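# Pull every upright nail out using the two-arm robot

## Task

Remove each nail that stands up out of its hole. Only a tool may touch such a nail while it is still in; contact from the robot's own body or fingers can fail the task. A nail still hanging from a gripped tool directly over a hole is not counted as removed. A removed nail may fall a little way from the tool, and whatever the robot is still holding at the end may drop.

## Robot and tools

Robot: two Franka FR3 seven-joint arms, left_arm and right_arm, each with a Robotiq 140 mm two-finger gripper and a wrist camera. left_arm's fingers are rigid. right_arm's fingers can fold at a hinge: a part held near the fingertips (outer quarter of each pad) is squeezed normally, but nearer the palm the fingers may wrap and pull it in, holding thin parts loosely or not at all, and a fingertip pushed into a surface folds easily, so a move may pass the surface almost silently and the next grip may fail. The task is to use a tool (not the bare fingers) to extract the nails.

Frames: hand positions, quaternions (wxyz) and wrist-camera poses in results are in each arm's own base frame. Fixed cameras and the table use the scene frame: origin at table height midway between the nominal bases, +z up, +x out across the table, left_arm on +y. Measured bases: left_arm at (-0.043, +0.329, 0) m, right_arm at (+0.023, -0.433, 0) m, both turned very slightly about z. Printed poses can be off by a few centimetres. Gripper axes: fingers point along +z, close along y. end_effector_position is the point between the closed pads; fingertips extend about 33 mm beyond it (only about 9 mm when fully open).

The 18-number row (used by execute_actions and move): one flat list for both arms, each value in [-1, 1]. Numbers 1-9 are left_arm: dx, dy, dz, rx, ry, rz, gripper position, force_limit, speed; numbers 10-18 are the same for right_arm. The six pose numbers are an offset, not a pose, measured from that arm's Hand target at the start of the action or move, along that Hand target's own axes. Scale: 1.0 equals 0.6 m for dx, dy, dz and 180 degrees for rx, ry, rz, which together form one rotation vector. Sending 0 for all six re-commands the current Hand target; sending the same nonzero offset again moves further. Gripper position: +1 fully open (140 mm), about -0.8 pads touching, -1 closes until blocked. force_limit from -1 (about 14 N) through 0 (40 N) to +1 (58 N); speed from -1 (about 30 mm/s) to +1 (250 mm/s); faster closes grip much harder. Both start at +1. Always resend the gripper numbers you want kept, since 0 is itself a command.

execute_actions(actions, cameras): actions is a list of actions; each action is up to 15 rows, one per 1/30 s step, the last row repeated to fill 15. Every row counts from the action's starting Hand target. An empty list returns state and all camera images.

move(target, speed, blend, blocking, cameras): target is one row or up to 15 rows, all offsets from the same starting Hand targets. speed in m/s, 0.002 to 2, default 0.25 (rotation up to twice that in rad/s, max 2.5). blend in metres rounds corners between targets; 0 stops at each. Paths last 0.5 to 10 s, ignore obstacles, and finger changes for later targets happen only once everything is at rest there. The result adds a move: line (done, off_target, moving, held, fault) and limits (paced = pose clipped, held = steps withheld). blocking=false returns after about 0.5 s while motion continues.

wait(seconds 0-10), stop (brakes a running move), zoom_image(camera, region [x0,y0,x1,y1] in pixels, at most 504x504, on the newest image of cam_high, cam_low, cam_work, cam_left_wrist or cam_right_wrist), clear_fault(arm) after a reported torque or force fault, read_manual (licence text only), finished_scene(scene) ends the scene permanently.

Control: each step the commanded pose is clipped to within 70 mm and 16 degrees of the measured gripper; Hand target in results is the clipped command, and the gripper often rests short of it. If it stays short, send the remaining distance as an offset; to stop pressing into something, command back past the gripper.

Results: object_status 0 moving, 1 blocked while opening, 2 blocked while closing (a grip), 3 reached target or pads met. Confirm a grip by reading 2. position_measured is in counts: 3 open, 75 about 100 mm, 139 about 60 mm, 200 about 20 mm, 230 pads together. To grip harder, raise force_limit and change position slightly (-1 to -0.98); to soften, reopen and close slowly. Also reported: joint positions, joint torques, external joint torques, flange force along gripper x y z, Wrist depth (7x7 grid of median distances in mm, '-' for no data), MOTOR HOT warnings.

Avoid: any contact force of 40 N on an arm or its load, or joint contact torques over the limits (35, 35, 32, 30, 12, 12, 12 N m) — these cause faults needing clear_fault. Joints near range ends or moving too fast also fault. Do not let the grippers or cameras meet each other; the clearance check does not prevent that. Do not slam into the table or fixed things, drop parts from height, release moving parts, or squeeze hard on parts still resting on something. Anything falling off the table fails the scene. Long stretched poses or heavy holds heat motors and can brake an arm for 30-60 s. Time spent thinking lets the scene run on.

Each tool is called after "Request:" as name(argument=value, ...), one argument or row to a line, values as JSON.

## Session

Request:
execute_actions(
  actions=[],
)

Scene clock: 0.00 s.
left_arm: end_effector_position=(+0.2264, +0.1152, +0.3007) position_measured=3 object_status=3 end_effector_quat_wxyz=(+0.047, -0.431, +0.892, +0.130) | right_arm: end_effector_position=(+0.1214, -0.1084, +0.1866) position_measured=3 object_status=3 end_effector_quat_wxyz=(+0.528, -0.389, +0.664, +0.358)
Joint positions: left_arm=[0.025 -1.083 0.069 -2.724 0.338 1.625 0.706] | right_arm=[-1.495 0.131 -0.129 -2.54 0.402 1.315 -1.338]
Joint velocities: within noise
Joint torques (N m): no reading
External joint torques (N m): no reading
Flange force (N): no reading
Wrist depth (mm): cam_left_wrist=[339 343 362 382 402 429 449 / 349 365 387 411 442 464 490 / 380 385 422 446 471 528 547 / 412 132 466 485 - 133 1624 / - 104 510 - 612 124 95 / - 509 551 604 - - 97 / - 585 694 708 - - -] | cam_right_wrist=[- 463 506 - 571 183 153 / - 910 1064 727 653 195 157 / 2721 - - 2538 2315 191 - / 3105 119 - 2999 2538 146 168 / - 119 3383 2778 1000 128 95 / - 105 - - 1142 963 89 / - - 3180 2613 234 214 200]
Hand target: left_arm +0.2264, +0.1152, +0.3007; +0.047, -0.431, +0.892, +0.130 | right_arm +0.1214, -0.1084, +0.1866; +0.528, -0.389, +0.664, +0.358
Tool commands: left_gripper/position=+1.0 left_gripper/force_limit=+1.0 left_gripper/speed=+1.0 right_gripper/position=+1.0 right_gripper/force_limit=+1.0 right_gripper/speed=+1.0

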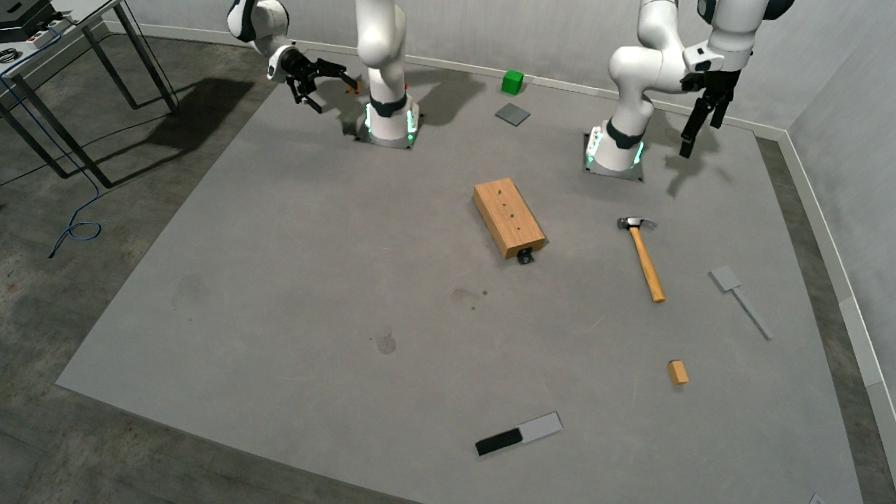

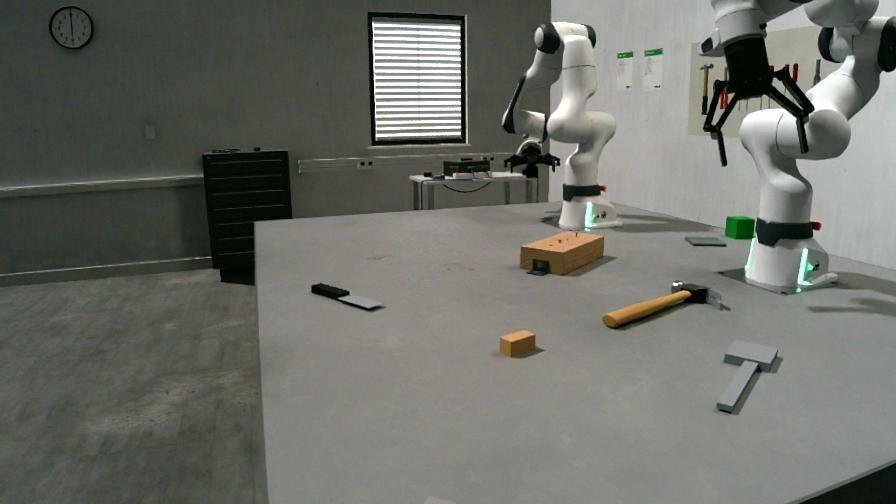

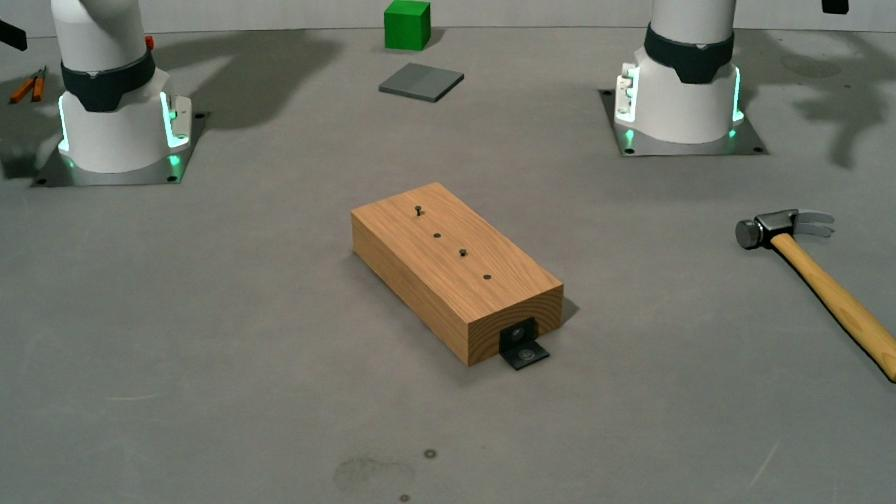

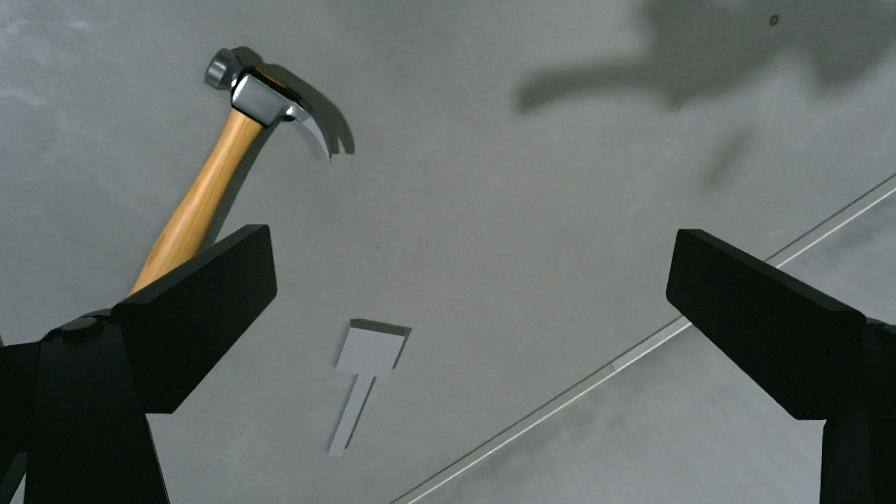

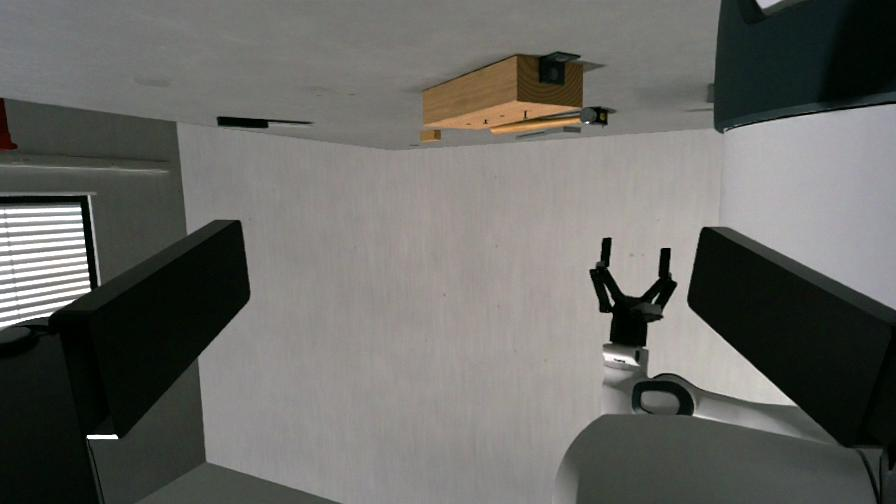

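Request:
zoom_image(
  camera="cam_work",
  region=[330, 160, 600, 380],
)

Request:
zoom_image(
  camera="cam_work",
  region=[700, 180, 896, 400],
)

Request:
zoom_image(
  camera="cam_low",
  region=[480, 200, 780, 350],
)

Request:
zoom_image(
  camera="cam_high",
  region=[440, 160, 700, 320],
)

Scaled by 1.867.

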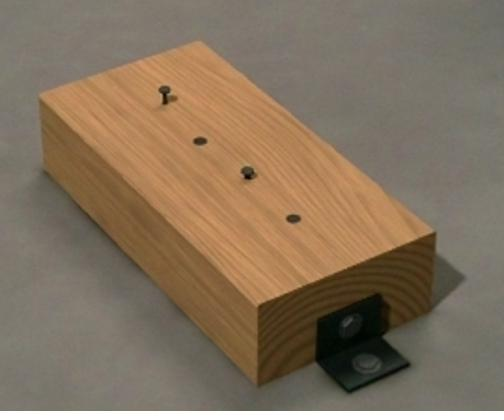

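Scaled by 2.291.

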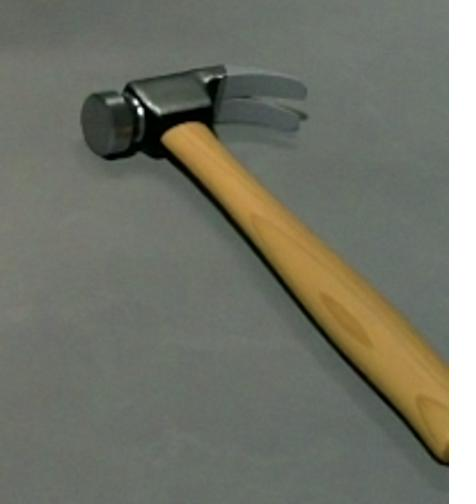

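Scaled by 1.680.

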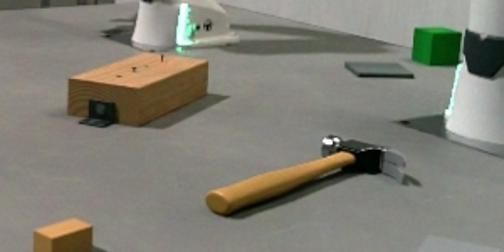

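Scaled by 1.938.

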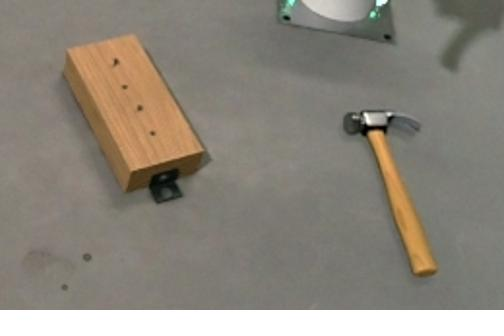

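Request:
move(
  target=[0.042,-0.393,-0.345,-0.037,0.103,-0.708,1,1,1,0,0,0,0,0,0,1,1,1],
  cameras=["all"],
)

Scene clock: 51.00 s.
left_arm: end_effector_position=(+0.4003, -0.0988, +0.4498) position_measured=3 object_status=3 end_effector_quat_wxyz=(-0.001, +1.000, -0.002, +0.000) | right_arm: end_effector_position=(+0.1214, -0.1084, +0.1866) position_measured=3 object_status=3 end_effector_quat_wxyz=(+0.528, -0.389, +0.664, +0.358)
Joint positions: left_arm=[1.341 -0.977 -0.814 -1.836 -0.716 1.157 -1.098] | right_arm=[-1.495 0.131 -0.129 -2.54 0.402 1.315 -1.338]
Joint velocities: left_arm=[-0.001 0 0 0.001 0.001 0 -0.005] | right_arm=[within noise]
Joint torques (N m): left_arm=[0.21 14.39 18.61 16.75 0.33 2.38 -0.21] | right_arm=[0.42 -24.92 0.2 13.89 0.91 -2 -0.17]
External joint torques (N m): left_arm=[0.13 -0.54 -0.66 2.17 -0.44 -0.28 -0.21] | right_arm=[0.37 1.06 0.28 0.22 0.04 -0.04 -0.14]
Flange force (N): left_arm=[6.3 3.3 -6.4] | right_arm=[3.4 -2.0 -2.0]
Wrist depth (mm): cam_left_wrist=[547 535 532 535 534 550 533 / 570 558 554 575 530 520 582 / 594 594 588 594 513 532 595 / - 132 615 643 - 133 - / - 97 - 676 - 116 95 / - - 706 669 - - 97 / - - 549 555 798 - -] | cam_right_wrist=[- 504 612 - 617 198 153 / - - 904 739 830 186 158 / 4124 - - 2749 - 191 163 / 3258 119 3383 2808 - 137 164 / - 119 - 3069 3427 128 99 / - 3519 - 3218 886 - 89 / - - - - 238 214 200]
Hand target: left_arm +0.4006, -0.1005, +0.4498; +0.000, +1.000, +0.000, +0.000 | right_arm +0.1214, -0.1084, +0.1866; +0.528, -0.389, +0.664, +0.358
Off the commanded pose: left_arm 0.002 m, 0 deg | right_arm 0.000 m, 0 deg.
move: done

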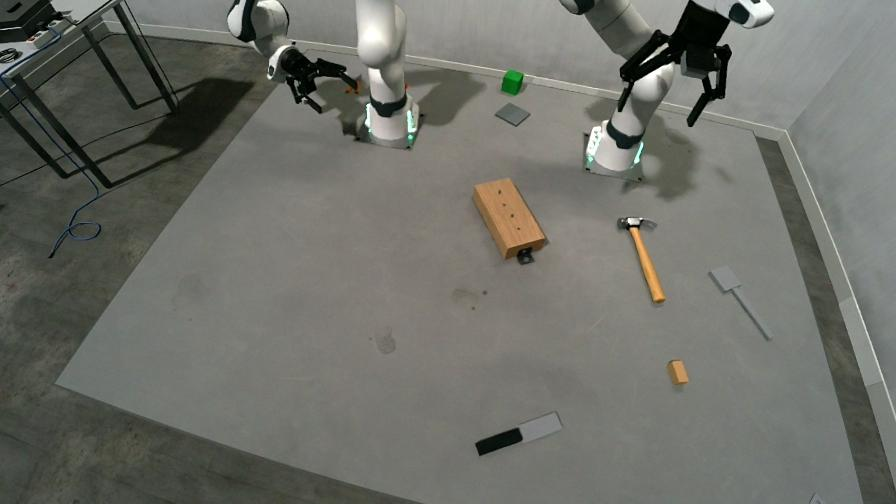

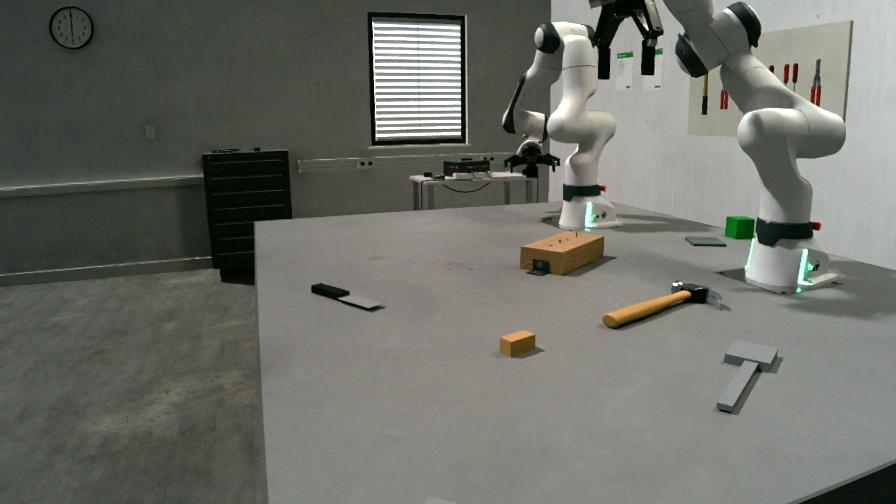

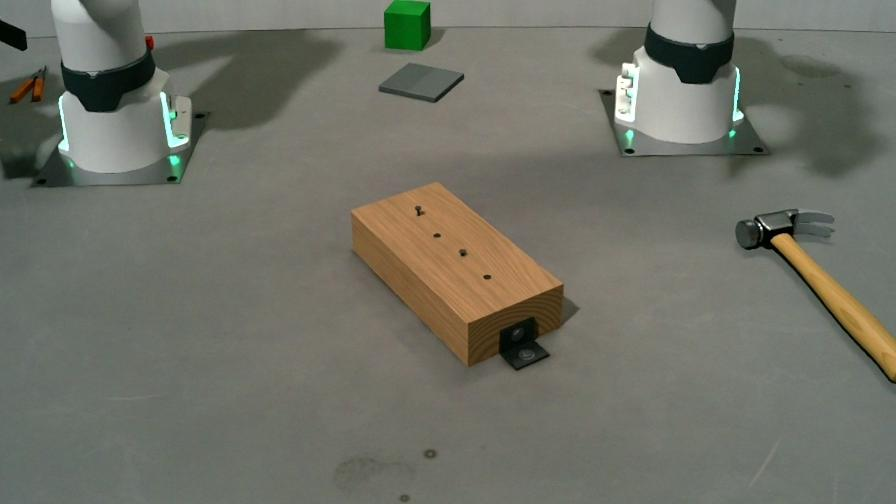

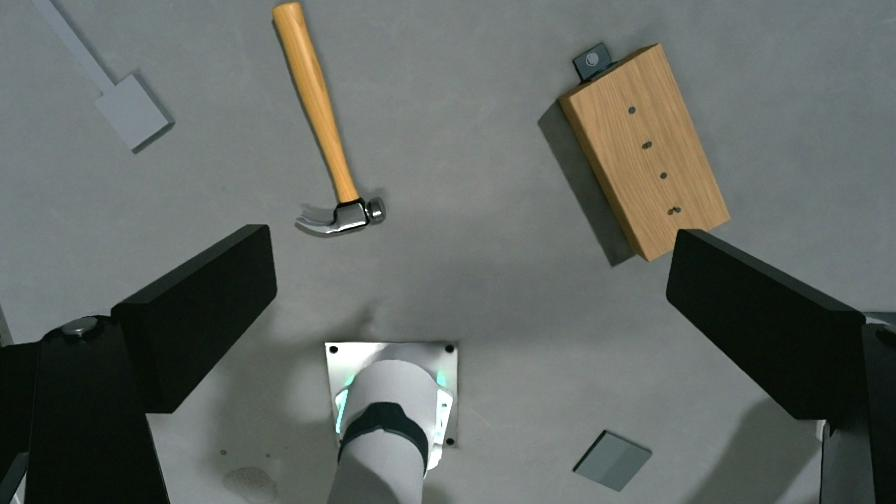

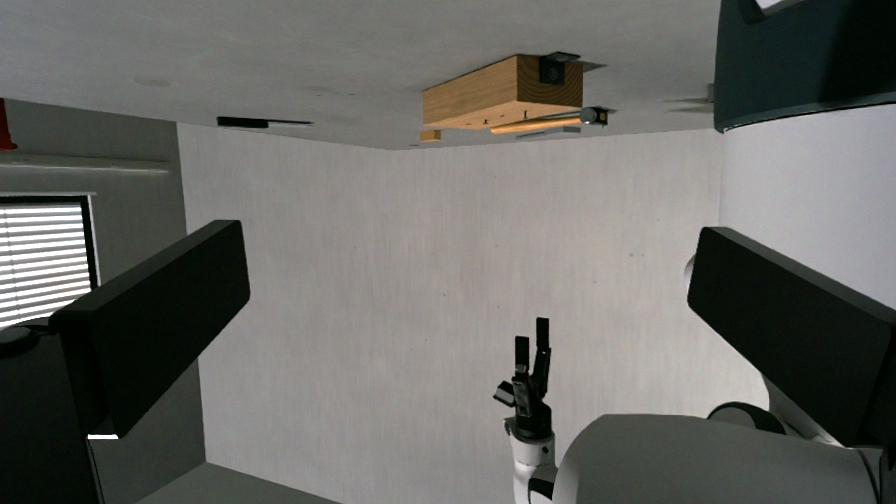

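Request:
move(
  target=[0.137,-0.301,0.5,-0.0192,-0.1659,-0.0716,-0.1,1,-0.5,0,0,0,0,0,0,1,1,1],
  cameras=["cam_left_wrist","cam_work","cam_low"],
)

Scene clock: 102.37 s.
left_arm: end_effector_position=(+0.4827, +0.0814, +0.1501) position_measured=141 object_status=3 end_effector_quat_wxyz=(+0.028, +0.960, +0.108, -0.257) | right_arm: end_effector_position=(+0.1214, -0.1084, +0.1866) position_measured=3 object_status=3 end_effector_quat_wxyz=(+0.528, -0.389, +0.664, +0.358)
Joint positions: left_arm=[2.334 -0.968 -1.773 -1.645 -0.725 1.317 -1.079] | right_arm=[-1.495 0.131 -0.129 -2.54 0.402 1.315 -1.338]
Joint velocities: left_arm=[0.003 0 0 0 -0.001 -0.004 -0.005] | right_arm=[within noise]
Joint torques (N m): left_arm=[0.12 34.25 24.43 15.73 1.32 0.91 -0.26] | right_arm=[0.39 -24.88 0.2 13.88 0.91 -1.99 -0.17]
External joint torques (N m): left_arm=[-0.05 0.4 -0.65 2.23 -0.22 -0.26 -0.24] | right_arm=[0.41 0.98 0.34 0.29 0.05 -0.03 -0.15]
Flange force (N): left_arm=[9.1 1.4 -8.0] | right_arm=[3.3 -2.1 -2.0]
Wrist depth (mm): cam_left_wrist=[229 238 238 226 236 236 241 / 256 270 264 256 270 268 266 / 317 316 323 304 314 311 317 / 379 377 349 357 151 372 348 / 449 93 99 444 112 91 371 / - 68 67 566 - 71 70 / - 68 - 518 - - 63] | cam_right_wrist=[549 - 535 572 - 180 147 / 815 - 895 713 653 190 155 / 2808 - - 2838 - - 163 / 2900 119 3258 - - 137 164 / - 120 3566 1147 920 128 99 / - 3566 3258 - 838 783 89 / - 2111 3258 - 233 214 200]
Hand target: left_arm +0.4830, +0.0802, +0.1499; +0.030, +0.960, +0.111, -0.257 | right_arm +0.1214, -0.1084, +0.1866; +0.528, -0.389, +0.664, +0.358
Off the commanded pose: left_arm 0.001 m, 0 deg | right_arm 0.000 m, 0 deg.
move: done
Images, in order (width x height): cam_low 896x504, cam_work 896x504, cam_left_wrist 896x504.

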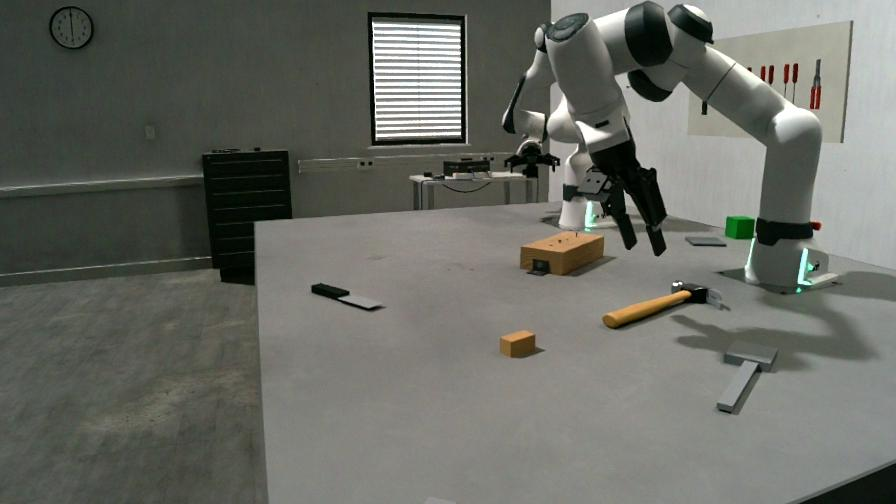

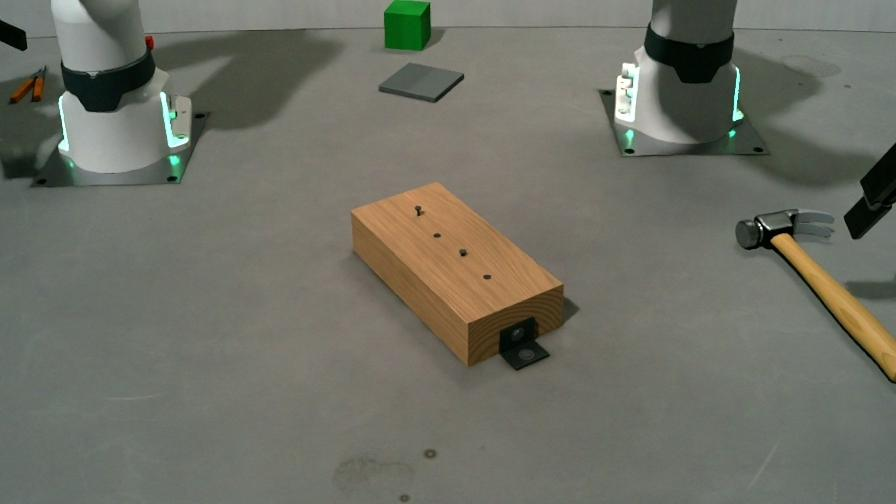

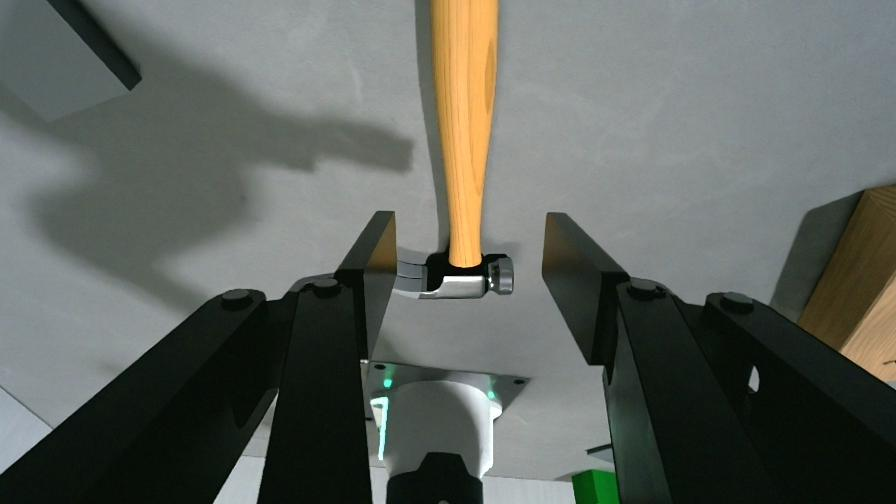

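Request:
move(
  target=[0.0917,0,0.1588,0,0,0,-0.1,1,-0.5,0,0,0,0,0,0,1,1,1],
  speed=0.12,
  cameras=["cam_left_wrist","cam_work","cam_low"],
)

Request:
zoom_image(
  camera="cam_low",
  region=[560, 180, 760, 340],
)

Scene clock: 112.60 s.
left_arm: end_effector_position=(+0.4815, +0.0804, +0.0405) position_measured=141 object_status=3 end_effector_quat_wxyz=(+0.028, +0.959, +0.112, -0.259) | right_arm: end_effector_position=(+0.1214, -0.1084, +0.1866) position_measured=3 object_status=3 end_effector_quat_wxyz=(+0.528, -0.389, +0.664, +0.358)
Joint positions: left_arm=[2.374 -1.084 -1.91 -1.711 -0.836 1.477 -1.071] | right_arm=[-1.495 0.131 -0.129 -2.54 0.402 1.315 -1.338]
Joint velocities: left_arm=[-0.001 -0.001 -0.001 -0.001 0.001 0.004 0] | right_arm=[within noise]
Joint torques (N m): left_arm=[0.27 36.71 24.69 13.03 1.14 1.47 0.16] | right_arm=[0.4 -24.93 0.18 13.89 0.92 -2 -0.17]
External joint torques (N m): left_arm=[0.23 0.57 -1.34 1.78 -0.29 0.32 0.18] | right_arm=[0.41 0.91 0.31 0.34 0.06 -0.04 -0.14]
Flange force (N): left_arm=[8.8 0.4 -3.1] | right_arm=[3.1 -2.1 -2.0]
Wrist depth (mm): cam_left_wrist=[132 131 131 109 127 129 131 / 150 150 150 125 148 148 146 / 175 175 174 146 173 171 170 / 210 209 193 169 152 204 203 / 250 93 99 242 128 91 239 / - 68 71 296 - 71 70 / - 68 - 485 - - 63] | cam_right_wrist=[- 553 545 546 562 196 153 / - 907 795 721 636 186 157 / 4124 3299 - 2869 2808 209 159 / 3105 119 2749 1189 2399 146 157 / - 119 3258 - 830 128 98 / - 106 3473 - 843 776 89 / - - 3566 - 233 214 201]
Hand target: left_arm +0.4831, +0.0802, +0.0399; +0.030, +0.960, +0.111, -0.257 | right_arm +0.1214, -0.1084, +0.1866; +0.528, -0.389, +0.664, +0.358
Off the commanded pose: left_arm 0.002 m, 0 deg | right_arm 0.000 m, 0 deg.
move: done
Images, in order (width x height): cam_low 896x504, cam_work 896x504, cam_left_wrist 896x504.

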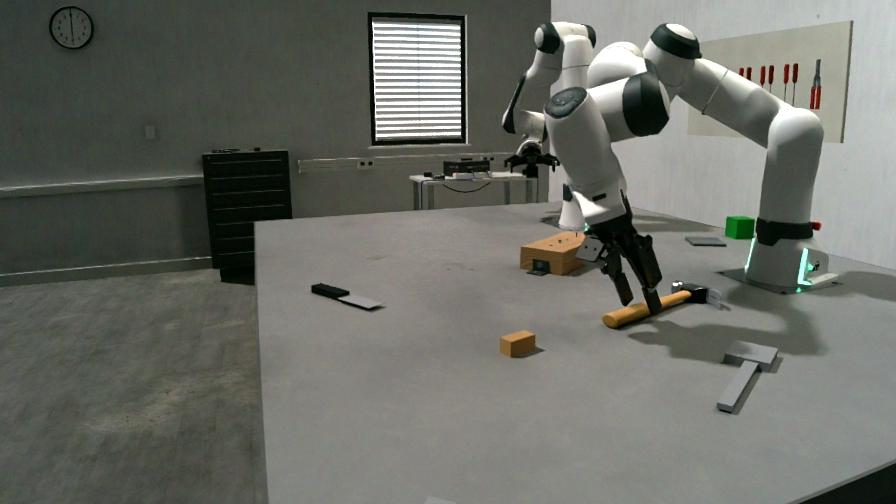

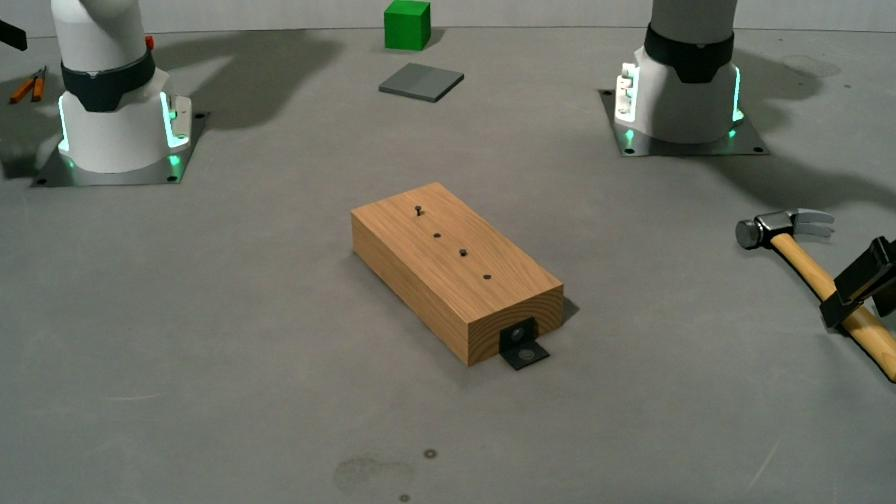

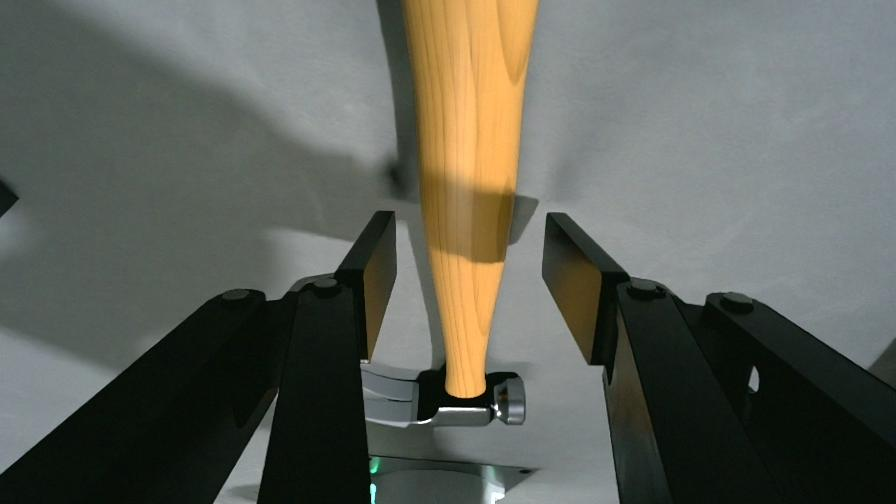

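Scaled by 2.520.

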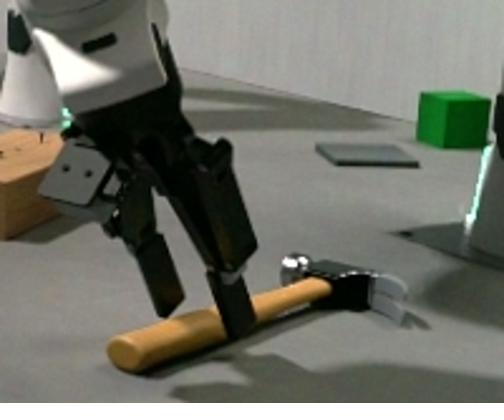

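Request:
execute_actions(
  actions=[
    [[0,0,0,0,0,0,-1,1,-1,0,0,0,0,0,0,1,1,1]],
    [[0,0,0,0,0,0,-1,1,-1,0,0,0,0,0,0,1,1,1]],
  ],
)

Request:
wait(
  seconds=1,
  cameras=["cam_left_wrist","cam_work"],
)

Scene clock: 116.67 s.
left_arm: end_effector_position=(+0.4819, +0.0808, +0.0402) position_measured=183 object_status=0 end_effector_quat_wxyz=(+0.028, +0.959, +0.112, -0.258) | right_arm: end_effector_position=(+0.1214, -0.1084, +0.1866) position_measured=3 object_status=3 end_effector_quat_wxyz=(+0.528, -0.389, +0.664, +0.358)
Joint positions: left_arm=[2.375 -1.084 -1.911 -1.711 -0.836 1.479 -1.071] | right_arm=[-1.495 0.131 -0.129 -2.54 0.402 1.315 -1.338]
Joint torques (N m): left_arm=[0.12 36.49 24.98 12.92 0.86 1.52 0.11] | right_arm=[0.38 -24.91 0.22 13.9 0.91 -1.99 -0.13]
External joint torques (N m): left_arm=[0.25 0.19 -1.08 1.51 -0.55 0.37 0.12] | right_arm=[0.4 0.97 0.36 0.36 0.05 -0.02 -0.11]
External joint torques at the end of the 1st action: left_arm=[0.18 0.6 -0.84 1.68 -0.03 0.32 0.14] | right_arm=[0.41 1.01 0.28 0.3 0.07 -0.02 -0.16]
Flange force (N): left_arm=[8.2 0.3 -2.2] | right_arm=[3.2 -2.2 -2.2]
Flange force at the end of the 1st action (N): left_arm=[7.2 0.2 -3.4] | right_arm=[3.4 -2.1 -2.0]
Wrist depth (mm): cam_left_wrist=[131 131 131 108 127 128 131 / 150 150 149 126 148 147 146 / 175 175 174 147 172 170 170 / 210 208 207 164 152 204 202 / 273 237 85 203 98 91 249 / - 63 71 277 68 74 291 / - - - 483 - - 63] | cam_right_wrist=[- 506 - 517 527 447 161 / - - 904 754 733 185 157 / 3258 - - - 3341 210 160 / 3142 119 - 1178 - 137 160 / - 119 - - 877 128 99 / - 3825 - - 797 - 89 / - - 3825 2613 237 214 200]
Hand target: left_arm +0.4831, +0.0802, +0.0399; +0.030, +0.960, +0.111, -0.257 | right_arm +0.1214, -0.1084, +0.1866; +0.528, -0.389, +0.664, +0.358
Off the commanded pose: left_arm 0.001 m, 0 deg | right_arm 0.000 m, 0 deg.

Scene clock: 117.67 s.
left_arm: end_effector_position=(+0.4819, +0.0808, +0.0402) position_measured=183 object_status=2 end_effector_quat_wxyz=(+0.028, +0.959, +0.112, -0.258) | right_arm: end_effector_position=(+0.1214, -0.1084, +0.1866) position_measured=3 object_status=3 end_effector_quat_wxyz=(+0.528, -0.389, +0.664, +0.358)
Joint positions: left_arm=[2.375 -1.084 -1.911 -1.711 -0.836 1.479 -1.071] | right_arm=[-1.495 0.131 -0.129 -2.54 0.402 1.315 -1.338]
Joint torques (N m): left_arm=[0.03 36.5 24.95 12.98 0.85 1.53 0.13] | right_arm=[0.39 -24.89 0.14 13.91 0.92 -2 -0.15]
External joint torques (N m): left_arm=[0.01 0.27 -1.13 1.66 -0.57 0.38 0.15] | right_arm=[0.3 0.96 0.19 0.37 0.06 -0.03 -0.13]
Flange force (N): left_arm=[8.0 0.7 -2.2] | right_arm=[3.2 -1.9 -2.3]
Wrist depth (mm): cam_left_wrist=[- 131 131 108 127 129 131 / 150 150 149 125 148 147 146 / 175 175 174 147 172 170 170 / 209 209 206 164 189 203 202 / 262 237 85 204 98 91 249 / - 63 71 276 68 74 291 / - - - 483 - - 63] | cam_right_wrist=[558 - - 625 - 183 153 / 769 - - 715 631 186 157 / 2999 3341 3825 2838 - 191 159 / 3142 119 4124 - - 146 158 / - 120 - 3033 822 128 99 / - 3939 - 3033 920 767 89 / - 2613 - 2965 237 214 201]
Hand target: left_arm +0.4831, +0.0802, +0.0399; +0.030, +0.960, +0.111, -0.257 | right_arm +0.1214, -0.1084, +0.1866; +0.528, -0.389, +0.664, +0.358
Tool commands: left_gripper/position=-1.0 left_gripper/force_limit=+1.0 left_gripper/speed=-1.0 right_gripper/position=+1.0 right_gripper/force_limit=+1.0 right_gripper/speed=+1.0
Off the commanded pose: left_arm 0.001 m, 0 deg | right_arm 0.000 m, 0 deg.
wait: 1.00 s; at rest by 0.17 s
Images, in order (width x height): cam_work 896x504, cam_left_wrist 896x504.

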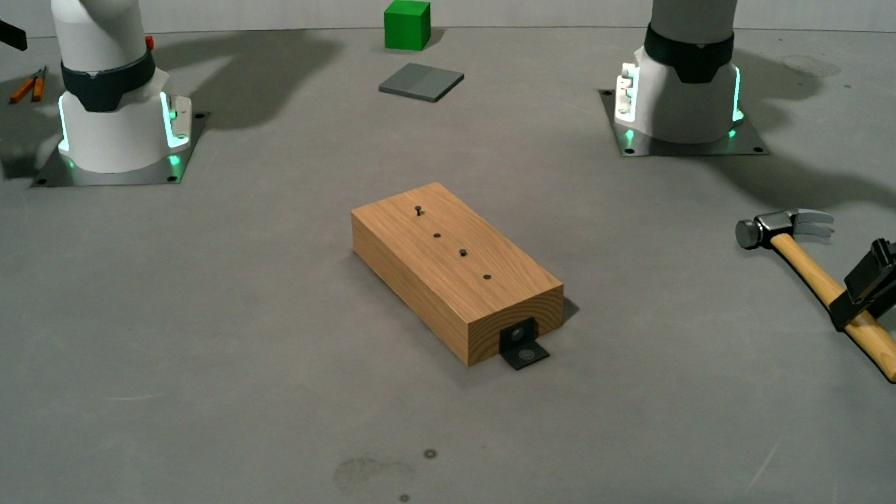

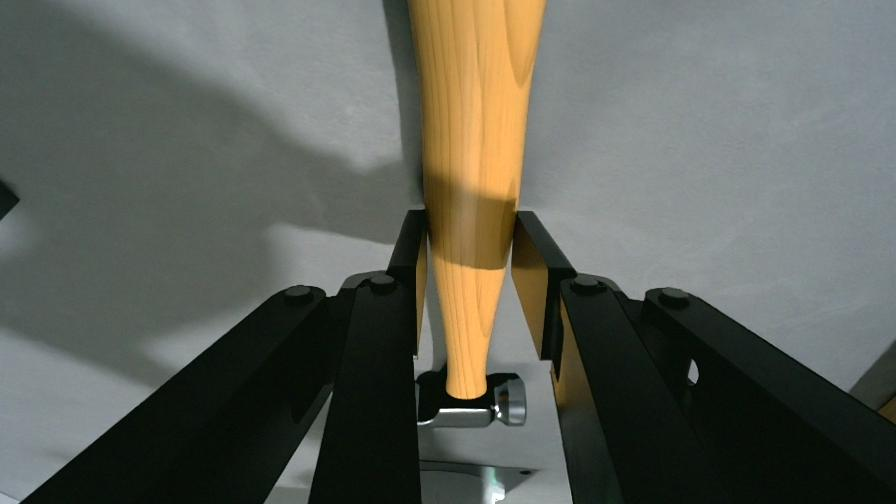

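Request:
move(
  target=[-0.423,0,-0.333,0,0.5,0,-1,1,-1,0,0,0,0,0,0,1,1,1],
  speed=0.2,
  cameras=["all"],
)

Scene clock: 130.83 s.
left_arm: end_effector_position=(+0.3657, +0.0519, +0.3347) position_measured=183 object_status=2 end_effector_quat_wxyz=(-0.036, +0.919, +0.100, +0.380) | right_arm: end_effector_position=(+0.1214, -0.1084, +0.1866) position_measured=3 object_status=3 end_effector_quat_wxyz=(+0.528, -0.389, +0.664, +0.358)
Joint positions: left_arm=[0.944 -1.786 -0.617 -3.024 -1.115 1.886 -0.915] | right_arm=[-1.495 0.131 -0.129 -2.54 0.402 1.315 -1.338]
Joint velocities: left_arm=[0.001 0 -0.001 0.001 0 0.003 -0.007] | right_arm=[within noise]
Joint torques (N m): left_arm=[-0.53 11.24 11.02 21.52 -0.25 5.03 -0.18] | right_arm=[0.39 -24.94 0.21 13.87 0.92 -1.99 -0.14]
External joint torques (N m): left_arm=[-0.56 -1.66 1.72 3.9 -0.23 1.73 -0.2] | right_arm=[0.36 0.95 0.31 0.31 0.06 -0.03 -0.12]
Flange force (N): left_arm=[5.7 1.4 -7.2] | right_arm=[3.1 -2.1 -2.0]
Wrist depth (mm): cam_left_wrist=[- 1693 - 88 680 698 - / 1729 600 604 94 97 636 - / 567 551 564 121 578 - 598 / 512 513 527 161 153 521 528 / 474 477 85 316 98 91 491 / - 63 71 441 68 74 401 / - - - - - - 63] | cam_right_wrist=[503 - - 524 - 184 153 / - - - 689 645 197 158 / - - 3383 2932 - 191 - / - 118 2587 2444 - 137 157 / - 119 - - 1064 128 99 / - 3258 - 3427 2666 880 89 / - - - - 234 214 201]
Hand target: left_arm +0.3661, +0.0528, +0.3398; -0.057, +0.860, +0.099, +0.497 | right_arm +0.1214, -0.1084, +0.1866; +0.528, -0.389, +0.664, +0.358
Off the commanded pose: left_arm 0.005 m, 15 deg | right_arm 0.000 m, 0 deg.
joint read past its limit (left arm) — joint 4 (elbow), lower limit, where the elbow is as bent as it goes.
joint sent to its limit (left arm) — joint 2 (shoulder), lower limit; joint 4 (elbow), lower limit, where the elbow is as bent as it goes. The joint targets are off in orientation, not in position.
move: off_target (left_arm)

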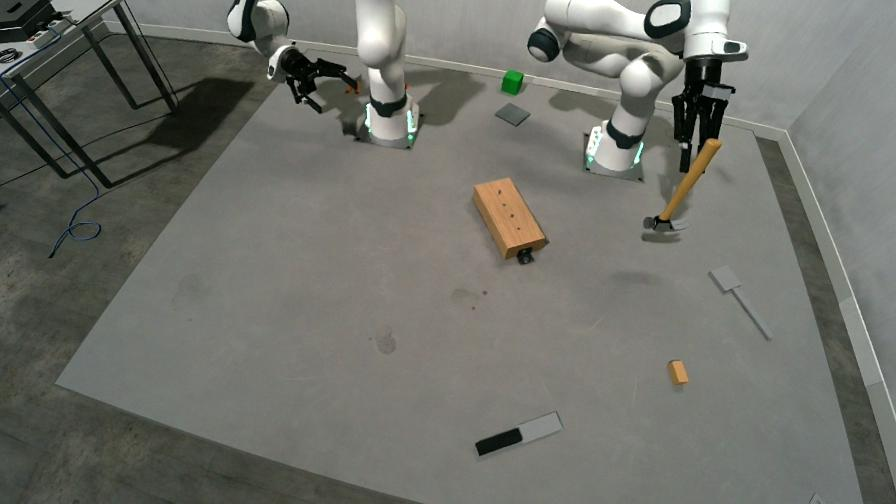

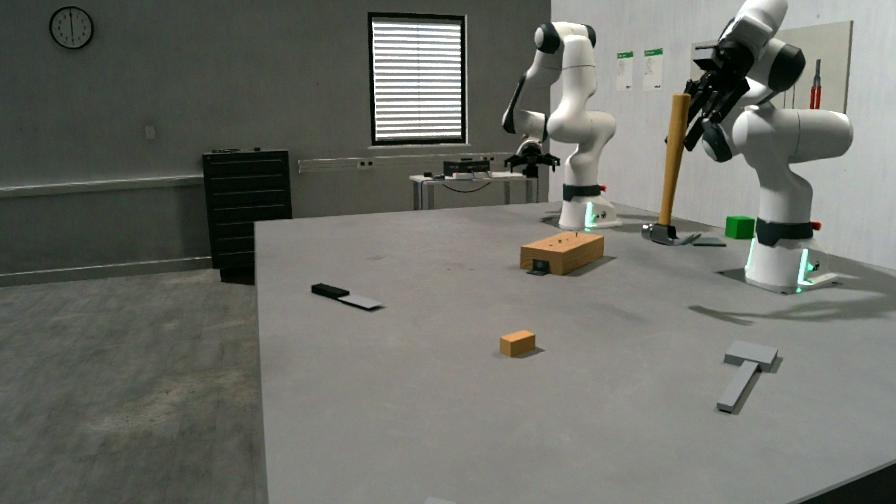

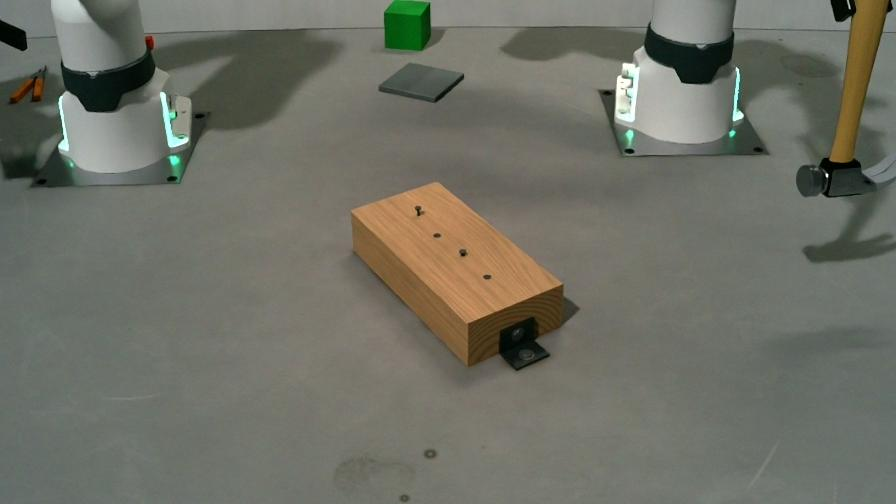

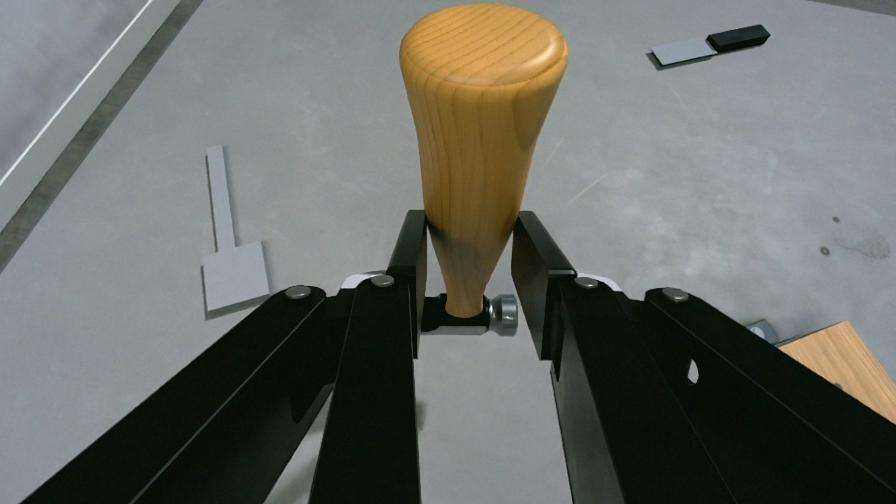

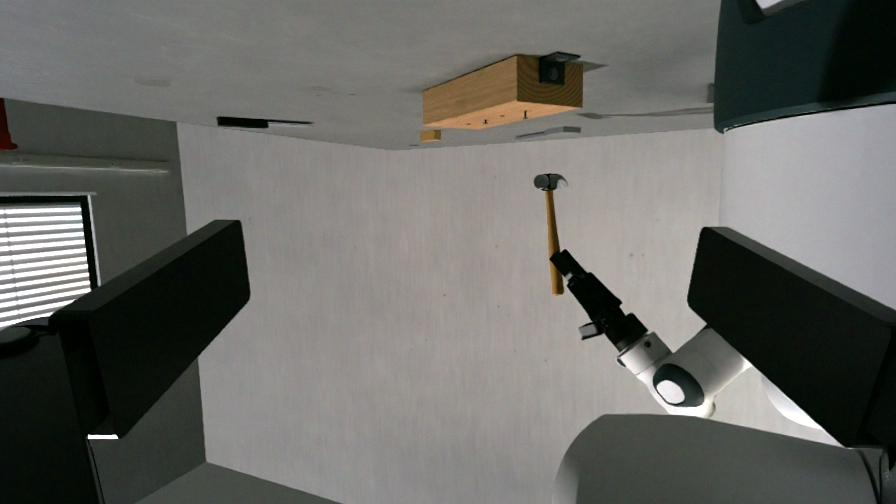

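Request:
move(
  target=[-0.185,0.669,-0.188,-0.281,-0.182,-0.006,-1,1,-1,0,0,0,0,0,0,1,1,1],
  speed=0.2,
  cameras=["all"],
)

Scene clock: 168.60 s.
left_arm: end_effector_position=(+0.3069, -0.3700, +0.2944) position_measured=183 object_status=2 end_effector_quat_wxyz=(+0.339, +0.906, -0.100, +0.233) | right_arm: end_effector_position=(+0.1214, -0.1084, +0.1866) position_measured=3 object_status=3 end_effector_quat_wxyz=(+0.528, -0.389, +0.664, +0.358)
Joint positions: left_arm=[0.392 -1.577 -0.951 -2.884 -1.77 1.696 -1.182] | right_arm=[-1.495 0.131 -0.129 -2.54 0.402 1.315 -1.338]
Joint velocities: left_arm=[0.002 -0.001 0 0.001 -0.001 0 0.008] | right_arm=[within noise]
Joint torques (N m): left_arm=[0.24 12.54 18.85 16.41 -3.01 3.17 0.11] | right_arm=[0.38 -24.93 0.26 13.87 0.91 -2.01 -0.16]
External joint torques (N m): left_arm=[0.2 0.02 1.92 3.57 -2.02 0.8 0.04] | right_arm=[0.29 0.86 0.29 0.35 0.05 -0.04 -0.14]
Flange force (N): left_arm=[10.0 4.9 3.9] | right_arm=[2.9 -1.9 -2.1]
Wrist depth (mm): cam_left_wrist=[357 395 463 88 748 3315 2775 / 324 391 451 89 91 3099 - / 286 325 444 120 650 3182 3060 / 284 313 358 156 154 3510 1879 / 312 294 85 314 98 91 374 / - 63 71 461 68 74 71 / - - - 453 - - 63] | cam_right_wrist=[494 500 494 510 516 182 162 / - - 933 741 637 186 155 / 3665 - 3105 2999 585 192 160 / 3105 119 - - 2666 137 157 / - 119 - 3142 693 128 95 / - 112 - 4189 765 731 89 / - - - - 234 214 200]
Hand target: left_arm +0.3085, -0.3730, +0.2999; +0.344, +0.903, -0.100, +0.237 | right_arm +0.1214, -0.1084, +0.1866; +0.528, -0.389, +0.664, +0.358
Off the commanded pose: left_arm 0.006 m, 1 deg | right_arm 0.000 m, 0 deg.
move: off_target (left_arm)

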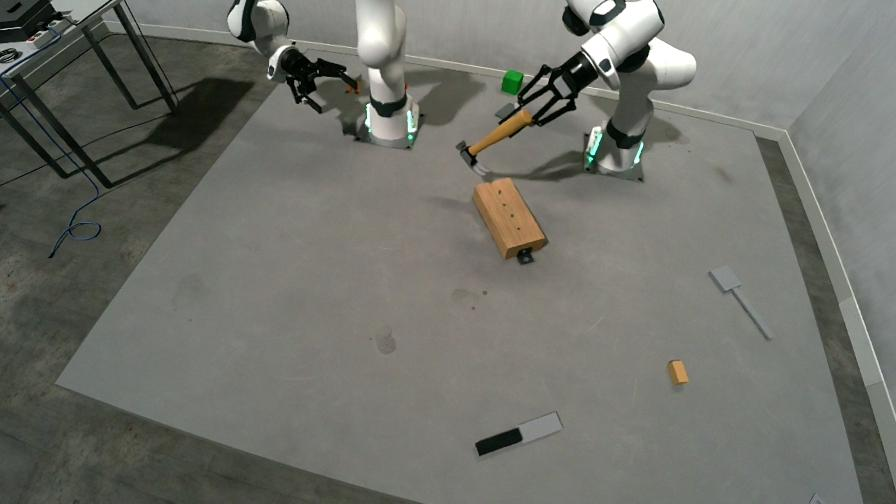

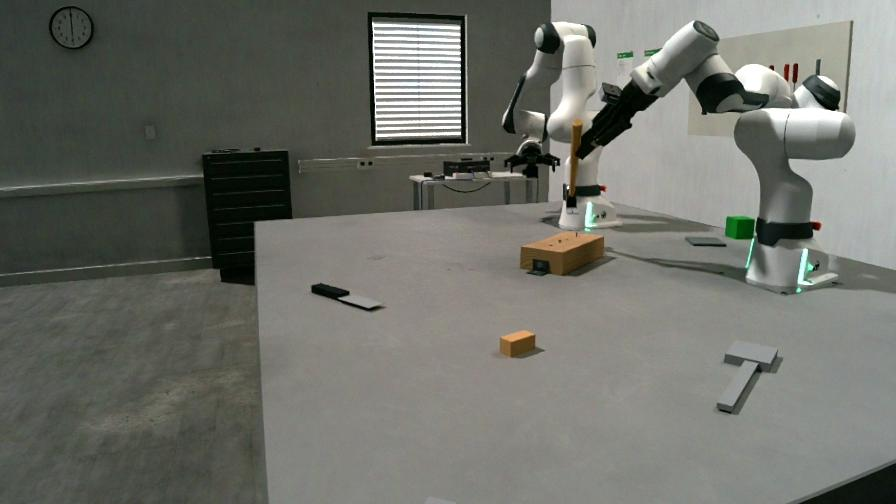

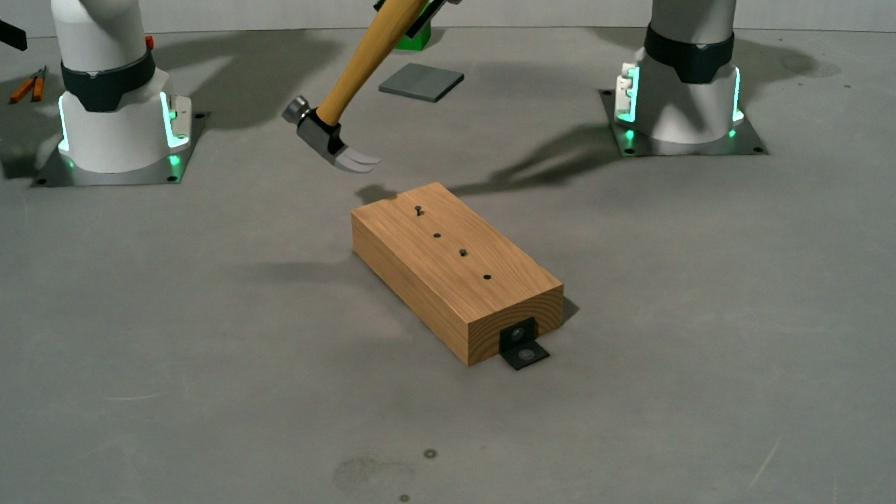

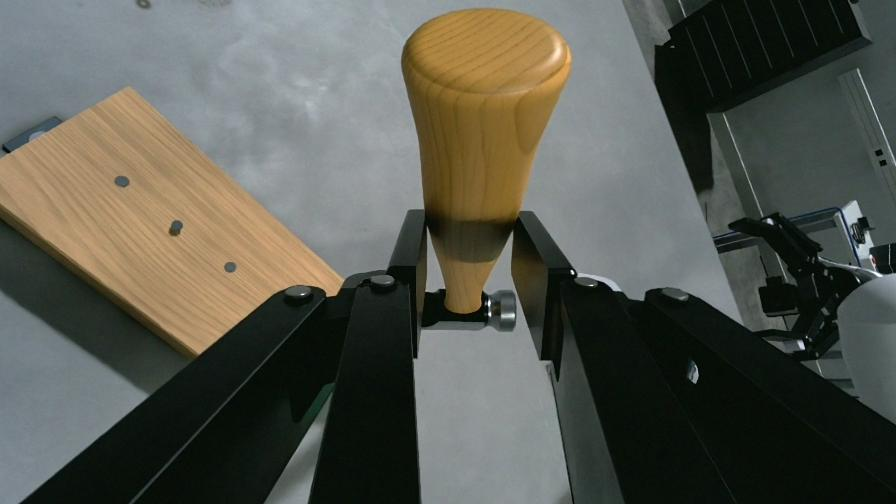

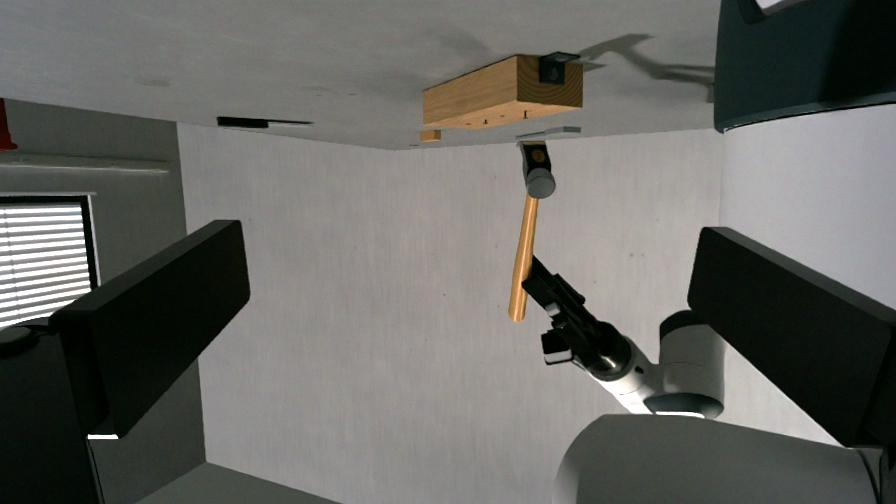

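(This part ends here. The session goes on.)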